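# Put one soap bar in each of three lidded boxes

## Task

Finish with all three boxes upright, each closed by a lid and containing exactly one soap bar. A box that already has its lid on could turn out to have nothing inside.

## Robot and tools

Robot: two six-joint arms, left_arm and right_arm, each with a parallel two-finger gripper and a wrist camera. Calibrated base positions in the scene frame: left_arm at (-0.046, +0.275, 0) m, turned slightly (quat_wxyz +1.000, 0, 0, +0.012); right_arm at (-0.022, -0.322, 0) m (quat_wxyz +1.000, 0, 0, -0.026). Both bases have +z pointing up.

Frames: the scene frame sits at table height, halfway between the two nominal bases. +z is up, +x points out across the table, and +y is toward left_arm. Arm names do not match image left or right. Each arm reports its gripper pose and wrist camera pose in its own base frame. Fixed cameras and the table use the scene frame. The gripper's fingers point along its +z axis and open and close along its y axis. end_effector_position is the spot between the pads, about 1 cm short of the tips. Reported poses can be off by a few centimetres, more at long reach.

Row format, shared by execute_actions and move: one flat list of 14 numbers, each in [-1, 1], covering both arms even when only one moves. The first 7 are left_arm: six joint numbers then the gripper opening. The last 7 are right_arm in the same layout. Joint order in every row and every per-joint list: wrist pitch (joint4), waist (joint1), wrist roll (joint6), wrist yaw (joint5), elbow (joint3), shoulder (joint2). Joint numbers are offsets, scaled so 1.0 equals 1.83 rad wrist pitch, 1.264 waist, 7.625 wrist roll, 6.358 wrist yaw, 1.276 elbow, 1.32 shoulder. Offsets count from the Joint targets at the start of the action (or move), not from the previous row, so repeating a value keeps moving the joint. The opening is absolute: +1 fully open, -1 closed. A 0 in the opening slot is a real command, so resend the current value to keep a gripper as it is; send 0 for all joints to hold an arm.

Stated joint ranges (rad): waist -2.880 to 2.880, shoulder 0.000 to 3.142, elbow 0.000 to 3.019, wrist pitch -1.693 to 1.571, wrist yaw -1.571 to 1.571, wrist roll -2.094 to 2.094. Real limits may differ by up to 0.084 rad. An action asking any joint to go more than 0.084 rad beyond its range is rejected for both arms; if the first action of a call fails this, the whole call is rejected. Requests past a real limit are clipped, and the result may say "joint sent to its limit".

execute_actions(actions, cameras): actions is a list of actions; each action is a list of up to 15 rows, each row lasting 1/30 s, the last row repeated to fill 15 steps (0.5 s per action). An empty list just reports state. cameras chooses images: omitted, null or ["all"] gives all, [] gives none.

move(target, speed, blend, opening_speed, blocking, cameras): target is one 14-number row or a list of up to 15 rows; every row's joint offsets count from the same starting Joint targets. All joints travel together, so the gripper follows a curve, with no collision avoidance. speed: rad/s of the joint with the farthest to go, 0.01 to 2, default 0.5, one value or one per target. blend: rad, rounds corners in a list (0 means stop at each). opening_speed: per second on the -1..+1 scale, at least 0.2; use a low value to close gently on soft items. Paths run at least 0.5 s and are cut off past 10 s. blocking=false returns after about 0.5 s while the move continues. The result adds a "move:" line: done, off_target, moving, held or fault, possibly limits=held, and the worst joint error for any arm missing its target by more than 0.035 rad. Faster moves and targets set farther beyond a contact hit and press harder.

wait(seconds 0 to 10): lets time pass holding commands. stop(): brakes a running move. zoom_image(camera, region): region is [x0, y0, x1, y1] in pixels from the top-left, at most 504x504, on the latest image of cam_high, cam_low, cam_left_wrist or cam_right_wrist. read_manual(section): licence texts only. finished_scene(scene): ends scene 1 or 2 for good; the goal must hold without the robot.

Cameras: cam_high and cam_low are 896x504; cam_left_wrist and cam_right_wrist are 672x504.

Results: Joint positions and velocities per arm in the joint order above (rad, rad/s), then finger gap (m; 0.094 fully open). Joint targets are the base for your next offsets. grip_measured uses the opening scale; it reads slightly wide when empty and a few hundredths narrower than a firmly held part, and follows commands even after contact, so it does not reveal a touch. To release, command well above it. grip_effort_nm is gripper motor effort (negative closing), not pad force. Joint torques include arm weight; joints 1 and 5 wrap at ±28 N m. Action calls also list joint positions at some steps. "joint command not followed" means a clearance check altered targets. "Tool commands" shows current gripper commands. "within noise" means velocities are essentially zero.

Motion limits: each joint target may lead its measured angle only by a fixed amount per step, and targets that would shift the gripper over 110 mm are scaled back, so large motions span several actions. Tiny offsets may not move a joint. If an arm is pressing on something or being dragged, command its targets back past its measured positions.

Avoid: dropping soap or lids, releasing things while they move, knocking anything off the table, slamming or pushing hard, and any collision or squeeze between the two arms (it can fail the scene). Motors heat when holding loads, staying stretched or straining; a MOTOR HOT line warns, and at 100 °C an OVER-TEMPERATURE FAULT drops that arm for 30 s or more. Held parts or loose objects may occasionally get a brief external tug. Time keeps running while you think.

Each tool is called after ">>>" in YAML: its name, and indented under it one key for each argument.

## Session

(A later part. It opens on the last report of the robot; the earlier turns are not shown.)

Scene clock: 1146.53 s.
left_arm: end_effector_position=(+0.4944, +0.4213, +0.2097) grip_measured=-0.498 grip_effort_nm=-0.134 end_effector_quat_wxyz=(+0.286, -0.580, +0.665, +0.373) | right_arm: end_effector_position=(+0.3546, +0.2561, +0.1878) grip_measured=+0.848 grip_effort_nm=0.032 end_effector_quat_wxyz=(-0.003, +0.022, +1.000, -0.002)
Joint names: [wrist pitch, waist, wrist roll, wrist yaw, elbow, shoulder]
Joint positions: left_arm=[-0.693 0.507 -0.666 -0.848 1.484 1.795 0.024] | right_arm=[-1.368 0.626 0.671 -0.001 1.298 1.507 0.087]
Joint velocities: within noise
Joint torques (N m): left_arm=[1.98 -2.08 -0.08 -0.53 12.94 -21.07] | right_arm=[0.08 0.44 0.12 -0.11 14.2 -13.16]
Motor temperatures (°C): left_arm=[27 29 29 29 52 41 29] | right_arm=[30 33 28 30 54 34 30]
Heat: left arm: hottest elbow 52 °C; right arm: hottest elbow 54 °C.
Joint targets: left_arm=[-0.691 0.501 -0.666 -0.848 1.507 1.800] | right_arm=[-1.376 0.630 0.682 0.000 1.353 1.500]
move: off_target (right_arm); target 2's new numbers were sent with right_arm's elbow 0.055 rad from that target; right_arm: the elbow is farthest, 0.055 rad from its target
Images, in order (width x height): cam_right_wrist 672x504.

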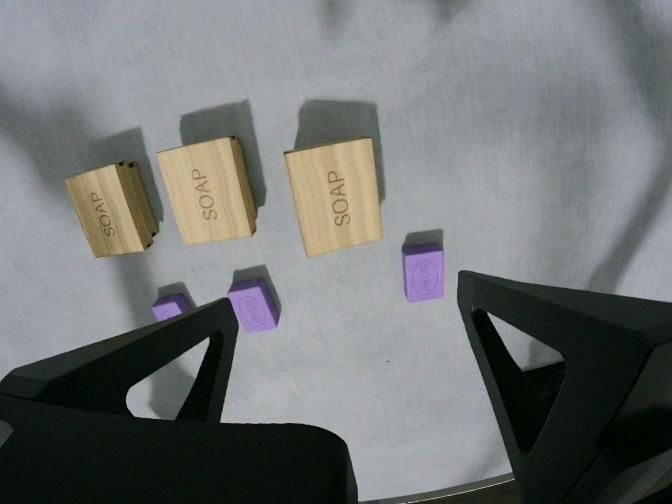

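>>> move:
  target:
    - [0,0,0,0,0,0,-0.5,0.1481,0,-0.0042,0,-0.1121,0.1015,0.85]
    - [0,0,0,0,0,0,-0.5,0.2257,0,-0.0042,0,-0.2351,0.1402,0.85]
  speed: 0.3
  cameras: ["cam_right_wrist"]

Scene clock: 1195.70 s.
left_arm: end_effector_position=(+0.4944, +0.4213, +0.2097) grip_measured=-0.498 grip_effort_nm=-0.144 end_effector_quat_wxyz=(+0.286, -0.580, +0.665, +0.373) | right_arm: end_effector_position=(+0.3558, +0.2570, +0.0376) grip_measured=+0.848 grip_effort_nm=0.037 end_effector_quat_wxyz=(-0.003, +0.018, +1.000, -0.002)
Joint names: [wrist pitch, waist, wrist roll, wrist yaw, elbow, shoulder]
Joint positions: left_arm=[-0.693 0.507 -0.666 -0.848 1.484 1.795 0.024] | right_arm=[-0.972 0.626 0.662 -0.001 1.063 1.668 0.087]
Joint velocities: within noise
Joint torques (N m): left_arm=[1.98 -2.02 -0.09 -0.53 12.94 -21.07] | right_arm=[0.51 0.44 -0.09 -0.11 7.15 -12.4]
Motor temperatures (°C): left_arm=[27 29 29 29 52 41 29] | right_arm=[30 33 28 30 58 33 30]
Heat: left arm: hottest elbow 52 °C; right arm: hottest elbow 58 °C.
Joint targets: left_arm=[-0.691 0.501 -0.666 -0.848 1.507 1.800] | right_arm=[-0.963 0.630 0.650 0.000 1.053 1.685]
move: done
Images, in order (width x height): cam_right_wrist 672x504.

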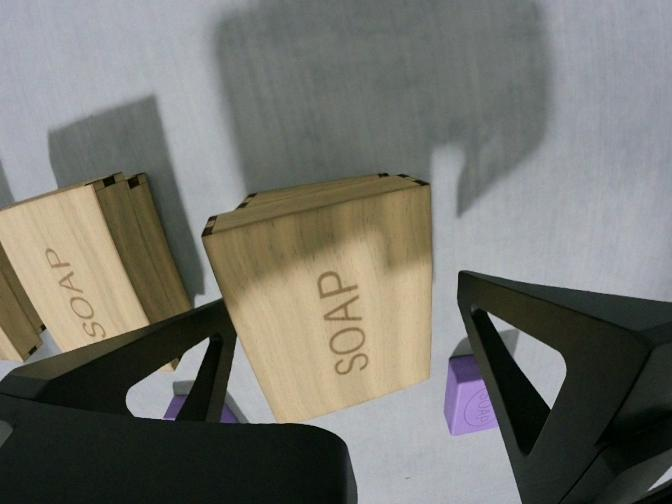

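>>> zoom_image:
  camera: "cam_right_wrist"
  region: [190, 150, 450, 300]

Scaled by 1.938 from the camera's 672x504 image, which has a finer 960x720 frame.

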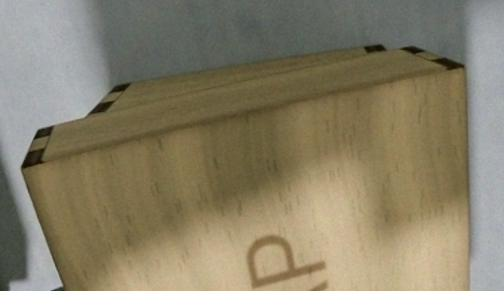

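>>> move:
  target:
    - [0,0,0,0,0,0,-0.5,-0.0776,0,0,0,0.1622,-0.0455,0.85]
    - [0,0,0,0,0,0,-0.5,-0.0639,0.034,0.0039,0,0.1136,-0.0341,-0.9]
    - [0,0,0,0,0,0,-0.5,-0.0087,0.034,0.0039,0,0.0329,0.0197,-0.9]
  speed: [0.25,0.25,0.06]
  cameras: ["cam_right_wrist","cam_low"]

>>> zoom_image:
  camera: "cam_low"
  region: [524, 256, 580, 296]

Scene clock: 1267.83 s.
left_arm: end_effector_position=(+0.4944, +0.4213, +0.2097) grip_measured=-0.498 grip_effort_nm=-0.134 end_effector_quat_wxyz=(+0.286, -0.580, +0.665, +0.373) | right_arm: end_effector_position=(+0.3617, +0.2862, +0.0597) grip_measured=-0.898 grip_effort_nm=-0.125 end_effector_quat_wxyz=(+0.011, -0.001, +1.000, +0.009)
Joint names: [wrist pitch, waist, wrist roll, wrist yaw, elbow, shoulder]
Joint positions: left_arm=[-0.693 0.507 -0.666 -0.848 1.484 1.795 0.024] | right_arm=[-1.006 0.67 0.669 -0.001 1.131 1.668 0.005]
Joint velocities: within noise
Joint torques (N m): left_arm=[1.96 -1.96 -0.08 -0.53 12.94 -21.07] | right_arm=[1.46 0.32 0.12 -0.11 5.48 -10.64]
Motor temperatures (°C): left_arm=[27 29 29 29 52 41 29] | right_arm=[30 33 28 30 46 34 30]
Heat: left arm: hottest elbow 52 °C; right arm: hottest elbow 46 °C.
Joint targets: left_arm=[-0.691 0.501 -0.666 -0.848 1.507 1.800] | right_arm=[-0.979 0.673 0.680 0.000 1.095 1.711]
move: off_target (right_arm); right_arm: the shoulder is farthest, 0.043 rad from its target
Images, in order (width x height): cam_low 896x504, cam_right_wrist 672x504.

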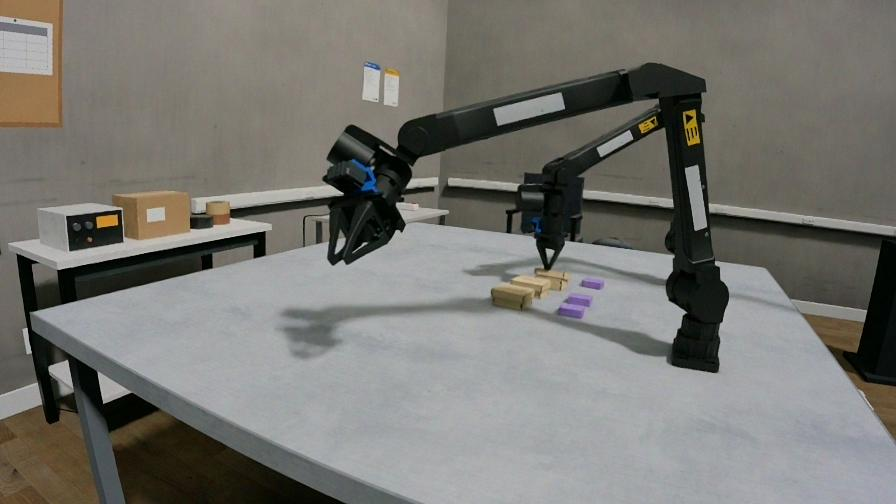

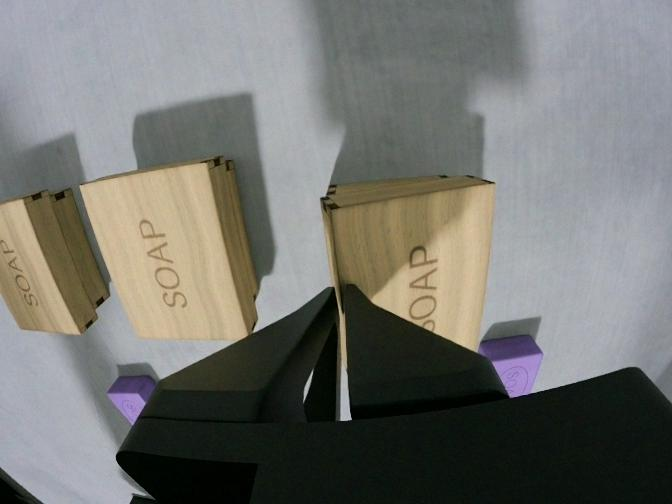

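Scaled by 9.000 from the camera's 896x504 image, which has a finer 1280x720 frame.

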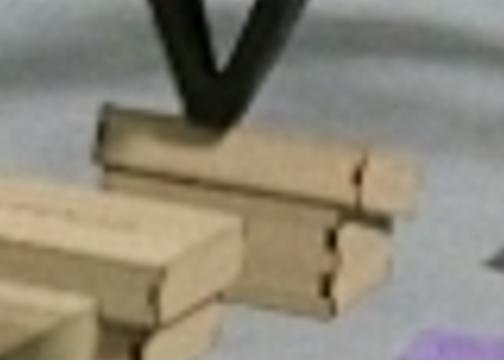

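>>> move:
  target:
    - [0,0,0,0,0,0,-0.5,-0.0732,0,0,0,0.1293,-0.0689,-0.9]
    - [0,0,0,0,0,0,-0.5,-0.0732,-0.034,-0.0039,0,0.1293,-0.0689,0.85]
    - [0,0,0,0,0,0,-0.5,0.0087,-0.034,-0.0039,0,-0.0329,-0.0197,0.85]
    - [0,0,0,0,0,0,-0.5,0.0087,-0.034,-0.0039,0,-0.0329,-0.0197,0.2]
    - [0,0,0,0,0,0,-0.5,-0.0732,-0.034,-0.0039,0,0.1293,-0.0689,0.2]
  speed: 0.25
  opening_speed: 0.5
  cameras: ["cam_right_wrist","cam_low"]

>>> zoom_image:
  camera: "cam_low"
  region: [524, 256, 580, 296]

>>> zoom_image:
  camera: "cam_right_wrist"
  region: [190, 150, 450, 300]

Scene clock: 1305.93 s.
left_arm: end_effector_position=(+0.4944, +0.4213, +0.2097) grip_measured=-0.498 grip_effort_nm=-0.134 end_effector_quat_wxyz=(+0.286, -0.580, +0.665, +0.373) | right_arm: end_effector_position=(+0.3807, +0.2785, +0.1044) grip_measured=+0.379 grip_effort_nm=-1.077 end_effector_quat_wxyz=(+0.019, +0.014, +1.000, +0.015)
Joint names: [wrist pitch, waist, wrist roll, wrist yaw, elbow, shoulder]
Joint positions: left_arm=[-0.693 0.507 -0.666 -0.848 1.484 1.795 0.024] | right_arm=[-1.105 0.632 0.661 0 1.209 1.626 0.065]
Joint velocities: within noise
Joint torques (N m): left_arm=[1.98 -2.02 -0.09 -0.52 12.94 -21.07] | right_arm=[0.23 -0.15 -0.1 -0.13 13.33 -14.39]
Motor temperatures (°C): left_arm=[27 29 29 29 53 41 29] | right_arm=[30 33 28 30 46 33 30]
Heat: left arm: hottest elbow 53 °C; right arm: hottest elbow 46 °C.
Joint targets: left_arm=[-0.691 0.501 -0.666 -0.848 1.507 1.800] | right_arm=[-1.113 0.630 0.650 -0.001 1.260 1.620]
move: off_target (right_arm); target 2's new numbers were sent with right_arm's elbow 0.047 rad from that target; right_arm: the elbow is farthest, 0.051 rad from its target
Images, in order (width x height): cam_low 896x504, cam_right_wrist 672x504.

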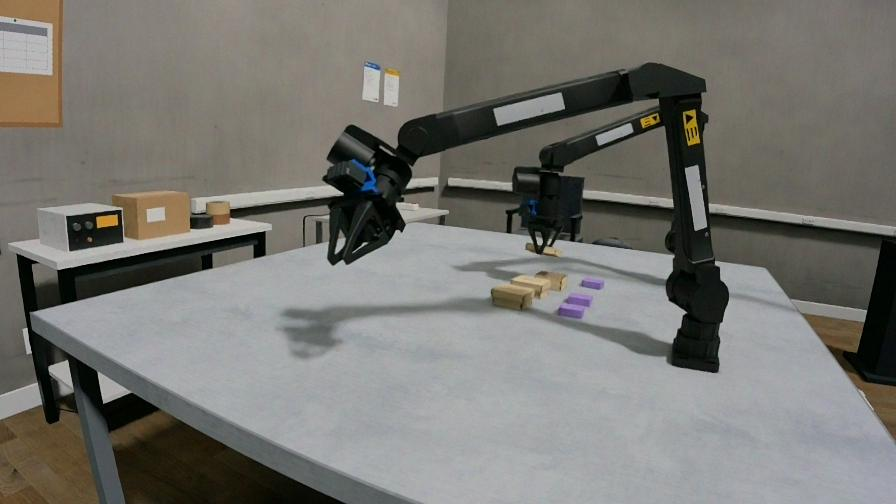

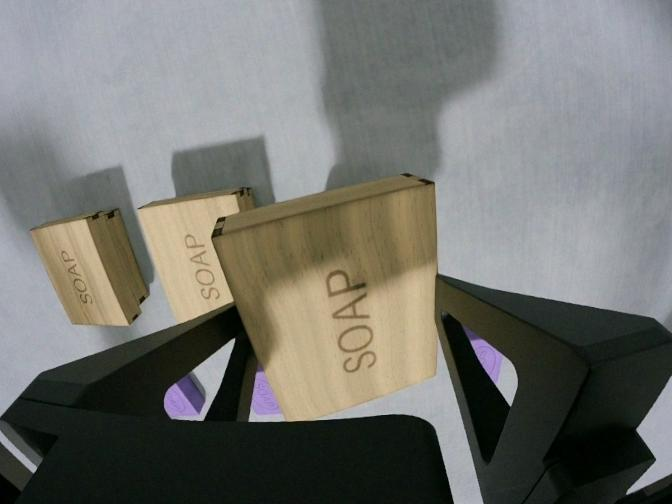

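Scaled by 9.000 from the camera's 896x504 image, which has a finer 1280x720 frame.

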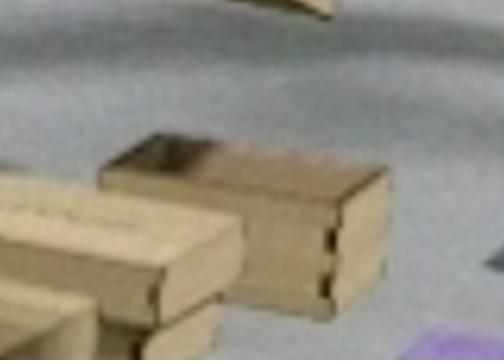

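Scaled by 1.938 from the camera's 672x504 image, which has a finer 960x720 frame.

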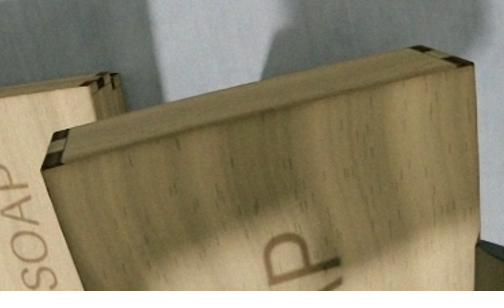

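>>> move:
  target:
    - [0,0,0,0,0,0,-0.5,0,-0.503,-0.084,0,0,0,0.2]
    - [0,0,0,0,0,0,-0.5,0.1208,-0.503,-0.084,0,-0.1528,0.1098,0.2]
    - [0,0,0,0,0,0,-0.5,0.1208,-0.503,-0.084,0,-0.1528,0.1098,0.85]
    - [0,0,0,0,0,0,-0.5,0,-0.503,-0.084,0,0,0,0.85]
  speed: [0.5,0.15,0.3,0.4]
  opening_speed: 0.3
  cameras: ["cam_right_wrist"]

Scene clock: 1351.47 s.
left_arm: end_effector_position=(+0.4944, +0.4213, +0.2097) grip_measured=-0.498 grip_effort_nm=-0.129 end_effector_quat_wxyz=(+0.286, -0.580, +0.665, +0.373) | right_arm: end_effector_position=(+0.4764, -0.0047, +0.1155) grip_measured=+0.848 grip_effort_nm=0.037 end_effector_quat_wxyz=(+0.037, +0.015, +0.999, +0.000)
Joint names: [wrist pitch, waist, wrist roll, wrist yaw, elbow, shoulder]
Joint positions: left_arm=[-0.693 0.507 -0.666 -0.848 1.484 1.795 0.024] | right_arm=[-1.105 -0.008 0.021 0.001 1.22 1.611 0.087]
Joint velocities: within noise
Joint torques (N m): left_arm=[2 -2.02 -0.08 -0.53 12.94 -21.07] | right_arm=[0.29 0.32 -0.09 -0.24 12.57 -13.22]
Motor temperatures (°C): left_arm=[27 29 29 29 53 42 29] | right_arm=[30 32 28 30 52 34 31]
Heat: left arm: hottest elbow 53 °C; right arm: hottest elbow 52 °C.
Joint targets: left_arm=[-0.691 0.501 -0.666 -0.848 1.507 1.800] | right_arm=[-1.113 -0.006 0.010 0.000 1.260 1.620]
move: off_target (right_arm); right_arm: the elbow is farthest, 0.040 rad from its target
Images, in order (width x height): cam_right_wrist 672x504.

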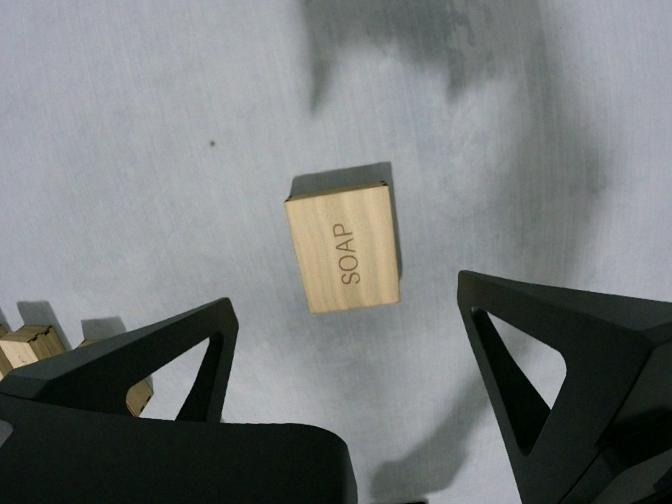

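>>> move:
  target: [0,0,0,0,0,0,-0.5,-0.06,0.5032,0.0839,0,-0.0611,-0.0568,0.85]
  speed: 0.5
  cameras: ["cam_right_wrist"]

>>> zoom_image:
  camera: "cam_right_wrist"
  region: [250, 110, 450, 310]

Scene clock: 1371.63 s.
left_arm: end_effector_position=(+0.4944, +0.4213, +0.2097) grip_measured=-0.498 grip_effort_nm=-0.129 end_effector_quat_wxyz=(+0.286, -0.580, +0.665, +0.373) | right_arm: end_effector_position=(+0.3561, +0.2600, +0.1288) grip_measured=+0.848 grip_effort_nm=0.032 end_effector_quat_wxyz=(-0.003, +0.003, +1.000, -0.002)
Joint names: [wrist pitch, waist, wrist roll, wrist yaw, elbow, shoulder]
Joint positions: left_arm=[-0.693 0.507 -0.666 -0.848 1.484 1.795 0.024] | right_arm=[-1.215 0.632 0.637 0 1.197 1.559 0.087]
Joint velocities: within noise
Joint torques (N m): left_arm=[1.98 -2.02 -0.08 -0.53 12.94 -21.01] | right_arm=[0.08 0.03 0.16 -0.13 7.91 -14.15]
Motor temperatures (°C): left_arm=[27 29 29 29 53 42 29] | right_arm=[30 32 28 30 52 34 30]
Heat: left arm: hottest elbow 53 °C; right arm: hottest elbow 52 °C.
Joint targets: left_arm=[-0.691 0.501 -0.666 -0.848 1.507 1.800] | right_arm=[-1.223 0.630 0.649 0.000 1.182 1.545]
move: done
Images, in order (width x height): cam_right_wrist 672x504.

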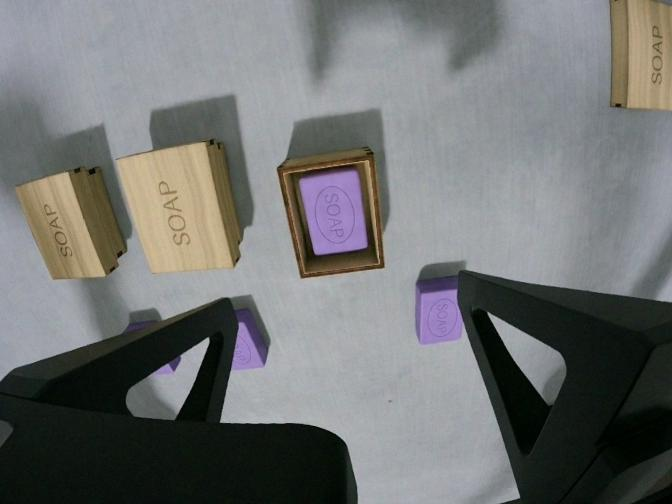

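Scaled by 2.520 from the camera's 672x504 image, which has a finer 960x720 frame.

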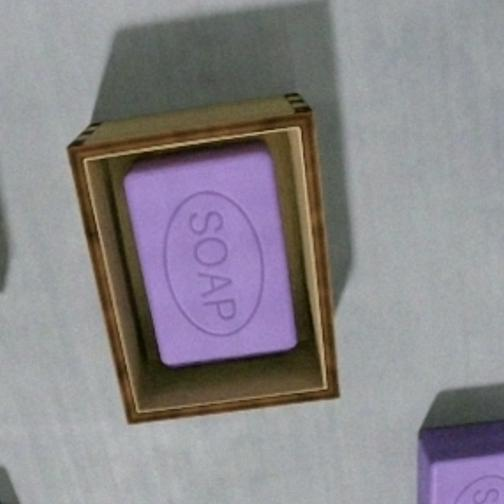

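>>> move:
  target:
    - [0,0,0,0,0,0,-0.5,0.06,-0.5032,-0.0877,0,0.0235,0.0682,0.85]
    - [0,0,0,0,0,0,-0.5,0.1809,-0.5032,-0.0877,0,-0.0917,0.1667,0.85]
    - [0,0,0,0,0,0,-0.5,0.1809,-0.5032,-0.0877,0,-0.0917,0.1667,0.2]
  speed: [0.6,0.3,0.3]
  opening_speed: 0.3
  cameras: ["cam_right_wrist"]

>>> move:
  target:
    - [0,0,0,0,0,0,-0.5,0,0,0,0,0,0,0.85]
    - [0,0,0,0,0,0,-0.5,-0.1809,0,0,0,0.16,-0.1667,0.85]
    - [0,0,0,0,0,0,-0.5,-0.1809,0,0,0,0.0917,-0.1667,0.85]
  speed: 0.4
  opening_speed: 0.3
  cameras: ["cam_right_wrist"]

>>> zoom_image:
  camera: "cam_right_wrist"
  region: [250, 110, 450, 310]

Scene clock: 1446.73 s.
left_arm: end_effector_position=(+0.4944, +0.4213, +0.2097) grip_measured=-0.498 grip_effort_nm=-0.134 end_effector_quat_wxyz=(+0.286, -0.580, +0.665, +0.373) | right_arm: end_effector_position=(+0.4547, -0.0049, +0.0089) grip_measured=+0.376 grip_effort_nm=-1.082 end_effector_quat_wxyz=(+0.001, +0.001, +1.000, +0.000)
Joint names: [wrist pitch, waist, wrist roll, wrist yaw, elbow, shoulder]
Joint positions: left_arm=[-0.693 0.507 -0.666 -0.848 1.484 1.795 0.024] | right_arm=[-0.9 -0.01 -0.009 -0.001 1.077 1.746 0.065]
Joint velocities: within noise
Joint torques (N m): left_arm=[1.96 -1.96 -0.08 -0.53 12.94 -21.01] | right_arm=[0.72 0.44 -0.09 -0.15 6.68 -12.86]
Motor temperatures (°C): left_arm=[27 29 29 29 53 42 29] | right_arm=[30 32 28 30 48 34 30]
Heat: left arm: hottest elbow 53 °C; right arm: hottest elbow 48 °C.
Joint targets: left_arm=[-0.691 0.501 -0.666 -0.848 1.507 1.800] | right_arm=[-0.892 -0.006 -0.019 0.000 1.065 1.765]
move: done
Images, in order (width x height): cam_right_wrist 672x504.

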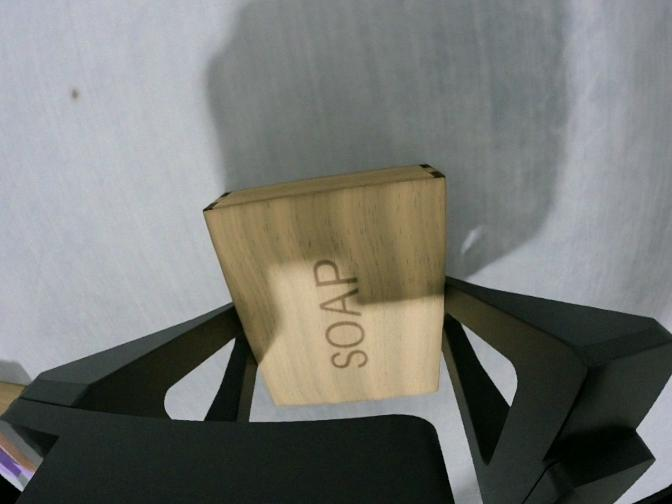

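Scene clock: 1450.93 s.
left_arm: end_effector_position=(+0.4944, +0.4213, +0.2097) grip_measured=-0.498 grip_effort_nm=-0.134 end_effector_quat_wxyz=(+0.286, -0.580, +0.665, +0.373) | right_arm: end_effector_position=(+0.4403, -0.0048, +0.1337) grip_measured=+0.848 grip_effort_nm=0.042 end_effector_quat_wxyz=(+0.002, +0.001, +1.000, +0.000)
Joint names: [wrist pitch, waist, wrist roll, wrist yaw, elbow, shoulder]
Joint positions: left_arm=[-0.693 0.507 -0.666 -0.848 1.484 1.795 0.024] | right_arm=[-1.215 -0.01 -0.009 -0.001 1.196 1.546 0.087]
Joint velocities: within noise
Joint torques (N m): left_arm=[1.96 -2.02 -0.09 -0.53 12.94 -21.01] | right_arm=[0.14 0.44 -0.09 -0.15 8.05 -13.16]
Motor temperatures (°C): left_arm=[27 28 29 29 53 42 29] | right_arm=[30 32 28 30 48 34 30]
Heat: left arm: hottest elbow 53 °C; right arm: hottest elbow 48 °C.
Joint targets: left_arm=[-0.691 0.501 -0.666 -0.848 1.507 1.800] | right_arm=[-1.223 -0.006 -0.019 0.000 1.182 1.545]
move: done
Images, in order (width x height): cam_right_wrist 672x504.

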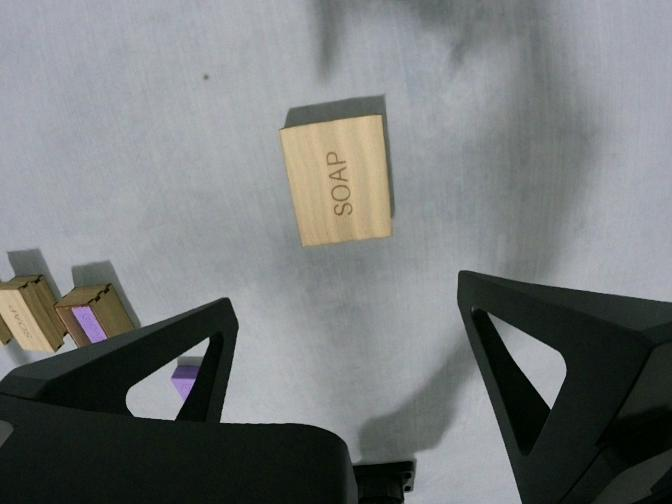

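Scaled by 2.520 from the camera's 672x504 image, which has a finer 960x720 frame.

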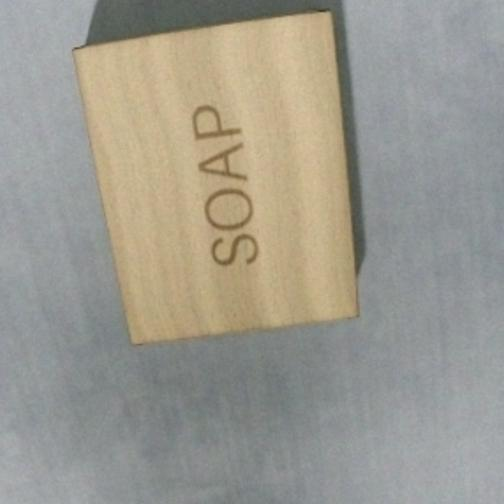

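>>> move:
  target:
    - [0,0,0,0,0,0,-0.5,0.06,0,0,0,0.0235,0.0682,0.85]
    - [0,0,0,0,0,0,-0.5,0.1809,0,0,0,-0.0917,0.1667,0.85]
    - [0,0,0,0,0,0,-0.5,0.1809,0,0,0,-0.0917,0.1667,0.2]
    - [0,0,0,0,0,0,-0.5,0.0601,0,0,0,0.0611,0.0568,0.2]
  speed: [0.4,0.3,0.3,0.3]
  opening_speed: 0.3
  cameras: []

>>> move:
  target:
    - [0,0,0,0,0,0,-0.5,0,0.519,0.0909,0,0,0,0.2]
    - [0,0,0,0,0,0,-0.5,0.0317,0.519,0.0909,0,-0.1285,0.0106,0.2]
  speed: [0.4,0.15]
  cameras: ["cam_right_wrist","cam_low"]

>>> zoom_image:
  camera: "cam_low"
  region: [524, 246, 580, 296]

Scene clock: 1502.87 s.
left_arm: end_effector_position=(+0.4944, +0.4213, +0.2097) grip_measured=-0.498 grip_effort_nm=-0.134 end_effector_quat_wxyz=(+0.286, -0.580, +0.665, +0.373) | right_arm: end_effector_position=(+0.4731, -0.0048, +0.1081) grip_measured=+0.376 grip_effort_nm=-1.087 end_effector_quat_wxyz=(+0.029, +0.000, +1.000, +0.000)
Joint names: [wrist pitch, waist, wrist roll, wrist yaw, elbow, shoulder]
Joint positions: left_arm=[-0.693 0.507 -0.666 -0.848 1.484 1.795 0.024] | right_arm=[-1.105 -0.01 -0.01 -0.001 1.212 1.621 0.065]
Joint velocities: within noise
Joint torques (N m): left_arm=[1.98 -2.02 -0.09 -0.53 12.93 -21.01] | right_arm=[0.21 0.44 -0.08 -0.12 13.14 -14.21]
Motor temperatures (°C): left_arm=[27 28 29 29 53 42 29] | right_arm=[30 32 28 30 47 34 30]
Heat: left arm: hottest elbow 53 °C; right arm: hottest elbow 47 °C.
Joint targets: left_arm=[-0.691 0.501 -0.666 -0.848 1.507 1.800] | right_arm=[-1.113 -0.006 -0.019 0.000 1.260 1.620]
move: off_target (right_arm); right_arm: the elbow is farthest, 0.048 rad from its target
No camera images: "cameras" was empty.

Scene clock: 1506.30 s.
left_arm: end_effector_position=(+0.4944, +0.4213, +0.2097) grip_measured=-0.498 grip_effort_nm=-0.129 end_effector_quat_wxyz=(+0.286, -0.580, +0.665, +0.373) | right_arm: end_effector_position=(+0.3505, +0.2666, +0.0723) grip_measured=+0.376 grip_effort_nm=-1.077 end_effector_quat_wxyz=(-0.002, +0.006, +1.000, -0.001)
Joint names: [wrist pitch, waist, wrist roll, wrist yaw, elbow, shoulder]
Joint positions: left_arm=[-0.693 0.507 -0.666 -0.848 1.484 1.795 0.024] | right_arm=[-1.064 0.651 0.662 -0.001 1.109 1.621 0.065]
Joint velocities: within noise
Joint torques (N m): left_arm=[1.98 -2.02 -0.09 -0.53 12.94 -21.01] | right_arm=[0.68 0.03 0.12 -0.11 7.45 -12.34]
Motor temperatures (°C): left_arm=[27 28 29 29 53 42 29] | right_arm=[30 32 28 30 48 35 30]
Heat: left arm: hottest elbow 53 °C; right arm: hottest elbow 48 °C.
Joint targets: left_arm=[-0.691 0.501 -0.666 -0.848 1.507 1.800] | right_arm=[-1.055 0.650 0.674 0.000 1.096 1.634]
move: done
Images, in order (width x height): cam_low 896x504, cam_right_wrist 672x504.

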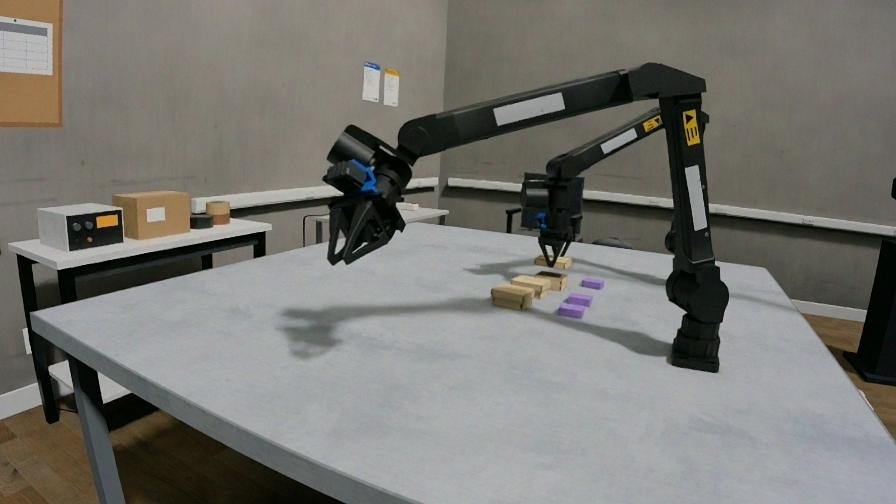

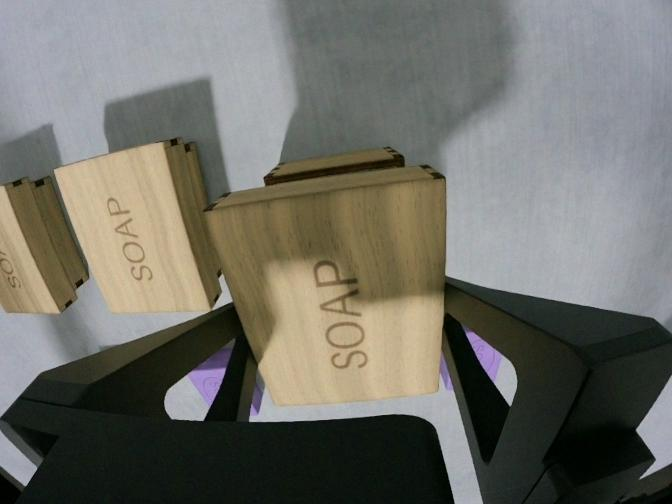

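Scaled by 9.000 from the camera's 896x504 image, which has a finer 1280x720 frame.

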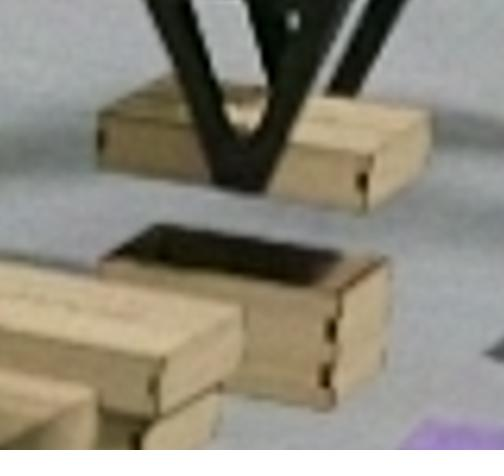

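>>> move:
  target:
    - [0,0,0,0,0,0,-0.5,0,-0.0105,0,0,0,0,0.2]
    - [0,0,0,0,0,0,-0.5,0.0361,-0.0105,0,0,-0.0235,0.028,0.2]
  speed: 0.1
  cameras: ["cam_right_wrist","cam_low"]

>>> zoom_image:
  camera: "cam_low"
  region: [524, 246, 580, 296]

>>> zoom_image:
  camera: "cam_right_wrist"
  region: [190, 130, 450, 280]

Scene clock: 1534.90 s.
left_arm: end_effector_position=(+0.4944, +0.4213, +0.2097) grip_measured=-0.498 grip_effort_nm=-0.134 end_effector_quat_wxyz=(+0.286, -0.580, +0.665, +0.373) | right_arm: end_effector_position=(+0.3530, +0.2647, +0.0505) grip_measured=+0.376 grip_effort_nm=-1.082 end_effector_quat_wxyz=(+0.001, +0.009, +1.000, +0.001)
Joint names: [wrist pitch, waist, wrist roll, wrist yaw, elbow, shoulder]
Joint positions: left_arm=[-0.693 0.507 -0.666 -0.848 1.484 1.795 0.024] | right_arm=[-0.998 0.644 0.662 -0.001 1.079 1.649 0.065]
Joint velocities: within noise
Joint torques (N m): left_arm=[1.98 -2.02 -0.08 -0.53 12.94 -21.07] | right_arm=[0.66 -0.56 0.11 -0.11 7.16 -11.93]
Motor temperatures (°C): left_arm=[27 28 29 29 54 42 29] | right_arm=[30 32 28 30 46 34 31]
Heat: left arm: hottest elbow 54 °C; right arm: hottest elbow 46 °C.
Joint targets: left_arm=[-0.691 0.501 -0.666 -0.848 1.507 1.800] | right_arm=[-0.989 0.637 0.674 0.000 1.066 1.671]
move: done
Images, in order (width x height): cam_low 896x504, cam_right_wrist 672x504.

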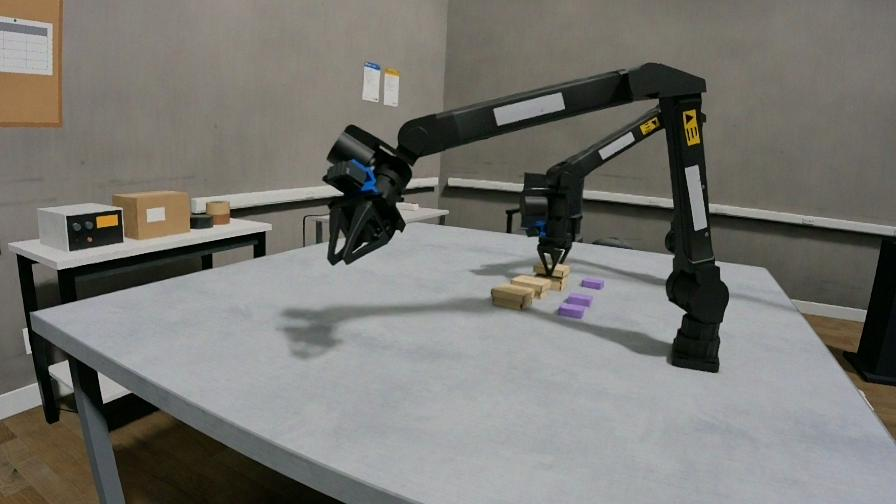

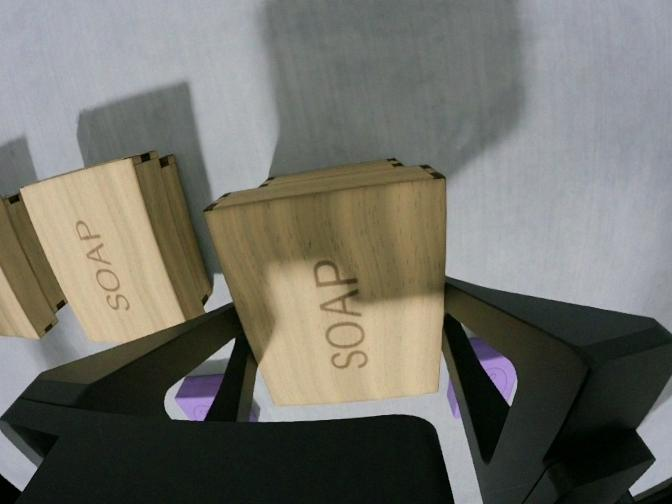

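Scaled by 9.000 from the camera's 896x504 image, which has a finer 1280x720 frame.

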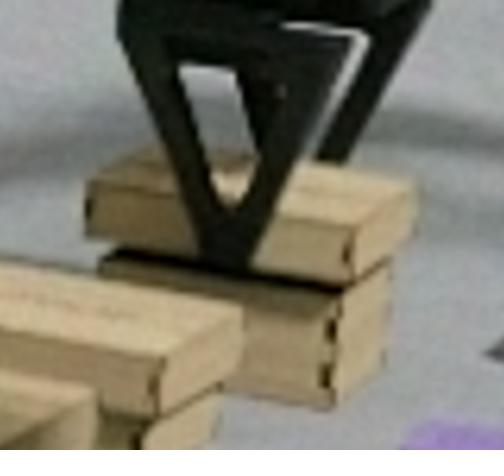

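Scaled by 1.938 from the camera's 672x504 image, which has a finer 960x720 frame.

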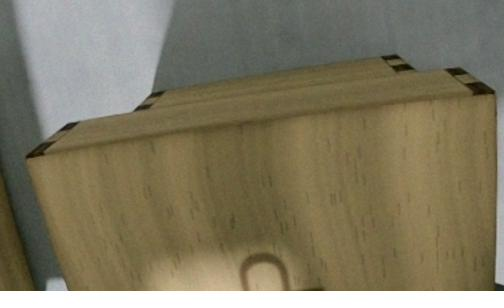

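>>> move:
  target: [0,0,0,0,0,0,-0.5,0.0279,0,0,0,-0.018,0.0212,0.2]
  speed: 0.06
  cameras: ["cam_right_wrist","cam_low"]

>>> zoom_image:
  camera: "cam_low"
  region: [524, 246, 580, 296]

Scene clock: 1544.70 s.
left_arm: end_effector_position=(+0.4944, +0.4213, +0.2097) grip_measured=-0.498 grip_effort_nm=-0.144 end_effector_quat_wxyz=(+0.286, -0.580, +0.665, +0.373) | right_arm: end_effector_position=(+0.3533, +0.2649, +0.0432) grip_measured=+0.376 grip_effort_nm=-1.072 end_effector_quat_wxyz=(+0.002, +0.009, +1.000, +0.002)
Joint names: [wrist pitch, waist, wrist roll, wrist yaw, elbow, shoulder]
Joint positions: left_arm=[-0.693 0.507 -0.666 -0.848 1.484 1.795 0.024] | right_arm=[-0.974 0.644 0.663 -0.001 1.068 1.659 0.065]
Joint velocities: within noise
Joint torques (N m): left_arm=[1.99 -2.02 -0.09 -0.53 12.94 -21.01] | right_arm=[1.7 -0.62 0.11 -0.11 6.01 -10.46]
Motor temperatures (°C): left_arm=[27 28 29 29 54 42 29] | right_arm=[30 32 28 30 46 34 31]
Heat: left arm: hottest elbow 54 °C; right arm: hottest elbow 46 °C.
Joint targets: left_arm=[-0.691 0.501 -0.666 -0.848 1.507 1.800] | right_arm=[-0.938 0.637 0.674 0.000 1.043 1.699]
move: off_target (right_arm); right_arm: the shoulder is farthest, 0.040 rad from its target
Images, in order (width x height): cam_low 896x504, cam_right_wrist 672x504.

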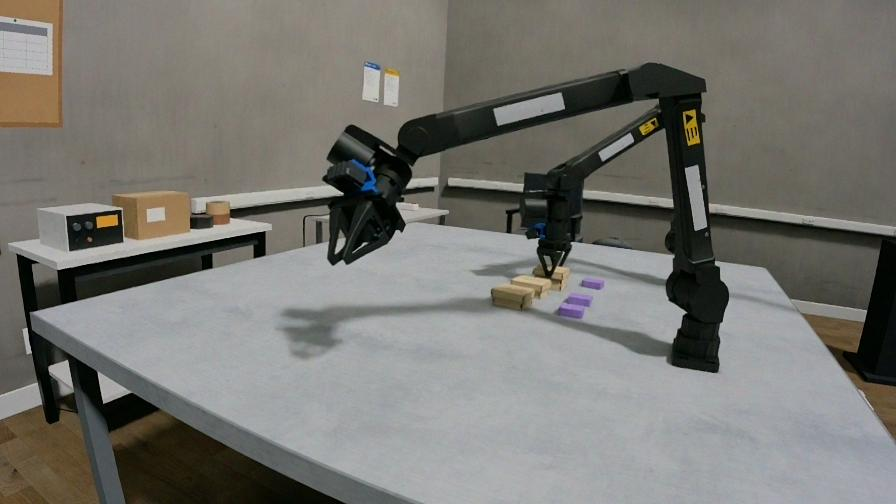

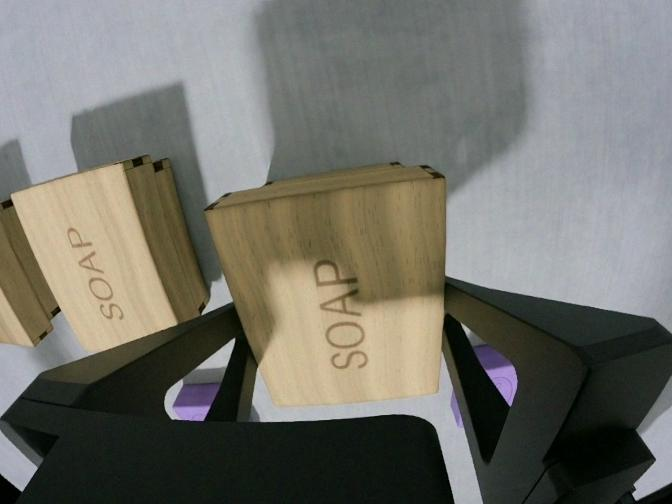

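Scaled by 9.000 from the camera's 896x504 image, which has a finer 1280x720 frame.

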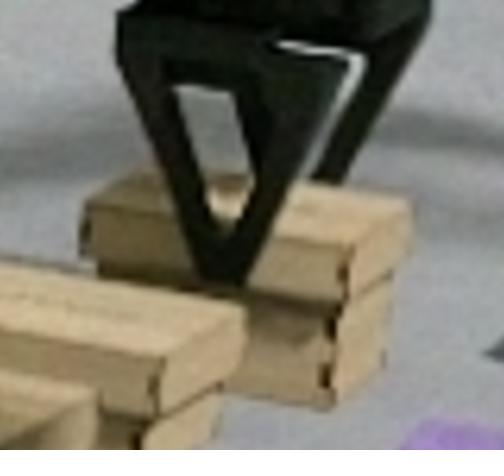

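>>> move:
  target:
    - [0,0,0,0,0,0,-0.5,-0.038,0,0,0,0.0095,-0.047,0.2]
    - [0,0,0,0,0,0,-0.5,-0.0038,0,0,0,0,0,0.2]
  speed: 0.06
  cameras: ["cam_right_wrist","cam_low"]

>>> zoom_image:
  camera: "cam_low"
  region: [524, 246, 580, 296]

Scene clock: 1567.43 s.
left_arm: end_effector_position=(+0.4944, +0.4213, +0.2097) grip_measured=-0.498 grip_effort_nm=-0.134 end_effector_quat_wxyz=(+0.286, -0.580, +0.665, +0.373) | right_arm: end_effector_position=(+0.3511, +0.2633, +0.0311) grip_measured=+0.376 grip_effort_nm=-1.072 end_effector_quat_wxyz=(-0.002, +0.009, +1.000, -0.001)
Joint names: [wrist pitch, waist, wrist roll, wrist yaw, elbow, shoulder]
Joint positions: left_arm=[-0.693 0.507 -0.666 -0.848 1.484 1.795 0.024] | right_arm=[-0.953 0.644 0.663 -0.001 1.055 1.678 0.065]
Joint velocities: within noise
Joint torques (N m): left_arm=[1.98 -2.02 -0.09 -0.52 12.94 -21.01] | right_arm=[0.68 -0.56 0.11 -0.11 6.89 -12.04]
Motor temperatures (°C): left_arm=[27 28 29 29 54 42 29] | right_arm=[30 32 28 30 45 34 32]
Heat: left arm: hottest elbow 54 °C; right arm: hottest elbow 45 °C.
Joint targets: left_arm=[-0.691 0.501 -0.666 -0.848 1.507 1.800] | right_arm=[-0.945 0.637 0.674 0.000 1.043 1.699]
move: done
Images, in order (width x height): cam_low 896x504, cam_right_wrist 672x504.

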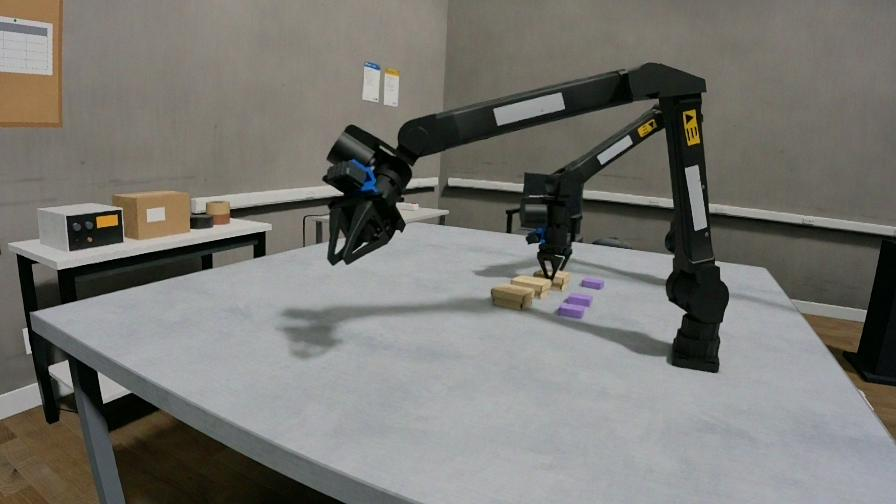

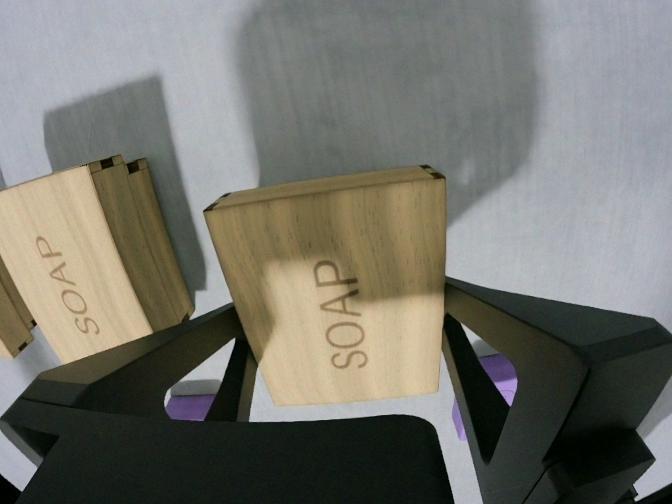

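Scaled by 9.000 from the camera's 896x504 image, which has a finer 1280x720 frame.

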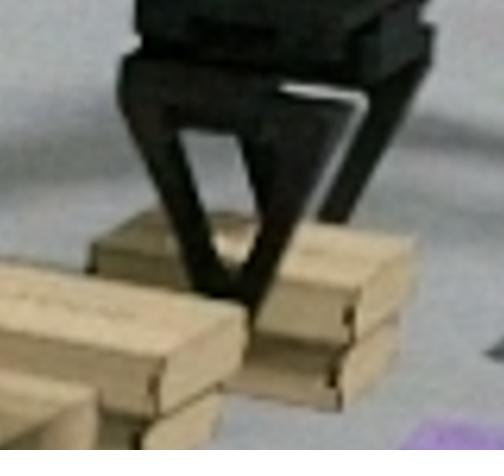

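>>> move:
  target:
    - [0,0,0,0,0,0,-0.5,0,0,0,0,0,-0.01,0.2]
    - [0,0,0,0,0,0,-0.5,0,0,0,0,0,-0.01,0.85]
    - [0,0,0,0,0,0,-0.5,-0.0918,0,0,0,0.1701,-0.0598,0.85]
    - [0,0,0,0,0,0,-0.5,-0.1781,0.1068,0.0336,0,0.348,0.0386,0.85]
  speed: [0.1,0.2,0.3,0.4]
  opening_speed: 0.3
  cameras: ["cam_right_wrist","cam_low"]

>>> zoom_image:
  camera: "cam_low"
  region: [485, 260, 570, 315]

>>> zoom_image:
  camera: "cam_right_wrist"
  region: [250, 80, 500, 330]

Scene clock: 1601.83 s.
left_arm: end_effector_position=(+0.4944, +0.4213, +0.2097) grip_measured=-0.498 grip_effort_nm=-0.134 end_effector_quat_wxyz=(+0.286, -0.580, +0.665, +0.373) | right_arm: end_effector_position=(+0.3701, +0.3582, +0.1365) grip_measured=+0.848 grip_effort_nm=0.037 end_effector_quat_wxyz=(+0.003, +0.074, +0.997, +0.004)
Joint names: [wrist pitch, waist, wrist roll, wrist yaw, elbow, shoulder]
Joint positions: left_arm=[-0.693 0.507 -0.666 -0.848 1.484 1.795 0.024] | right_arm=[-1.263 0.77 0.918 -0.001 1.428 1.725 0.087]
Joint velocities: within noise
Joint torques (N m): left_arm=[1.96 -2.02 -0.08 -0.53 12.94 -21.01] | right_arm=[0.12 0.26 0.12 -0.1 14.32 -13.98]
Motor temperatures (°C): left_arm=[27 28 29 29 54 42 29] | right_arm=[30 32 28 30 46 34 32]
Heat: left arm: hottest elbow 54 °C; right arm: hottest elbow 46 °C.
Joint targets: left_arm=[-0.691 0.501 -0.666 -0.848 1.507 1.800] | right_arm=[-1.270 0.772 0.930 0.000 1.487 1.750]
move: off_target (right_arm); right_arm: the elbow is farthest, 0.059 rad from its target
Images, in order (width x height): cam_low 896x504, cam_right_wrist 672x504.

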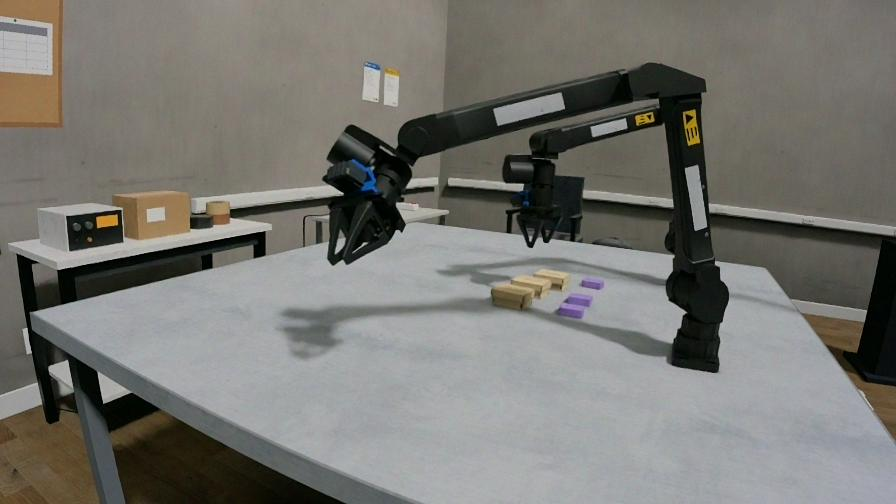

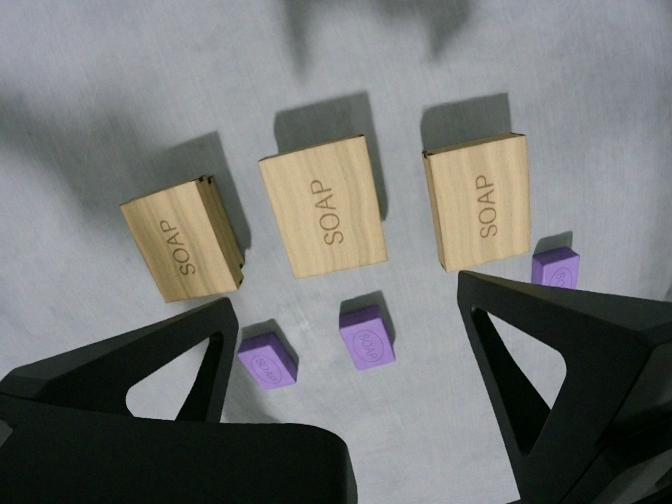

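Scaled by 5.929 from the camera's 896x504 image, which has a finer 1280x720 frame.

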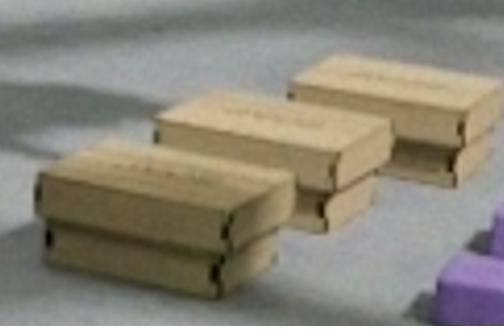

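Scaled by 2.016 from the camera's 672x504 image, which has a finer 960x720 frame.

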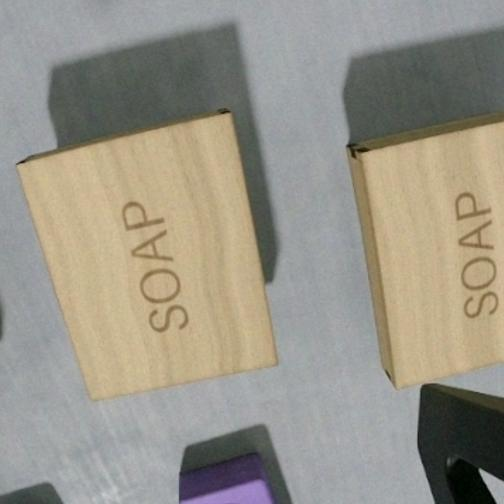

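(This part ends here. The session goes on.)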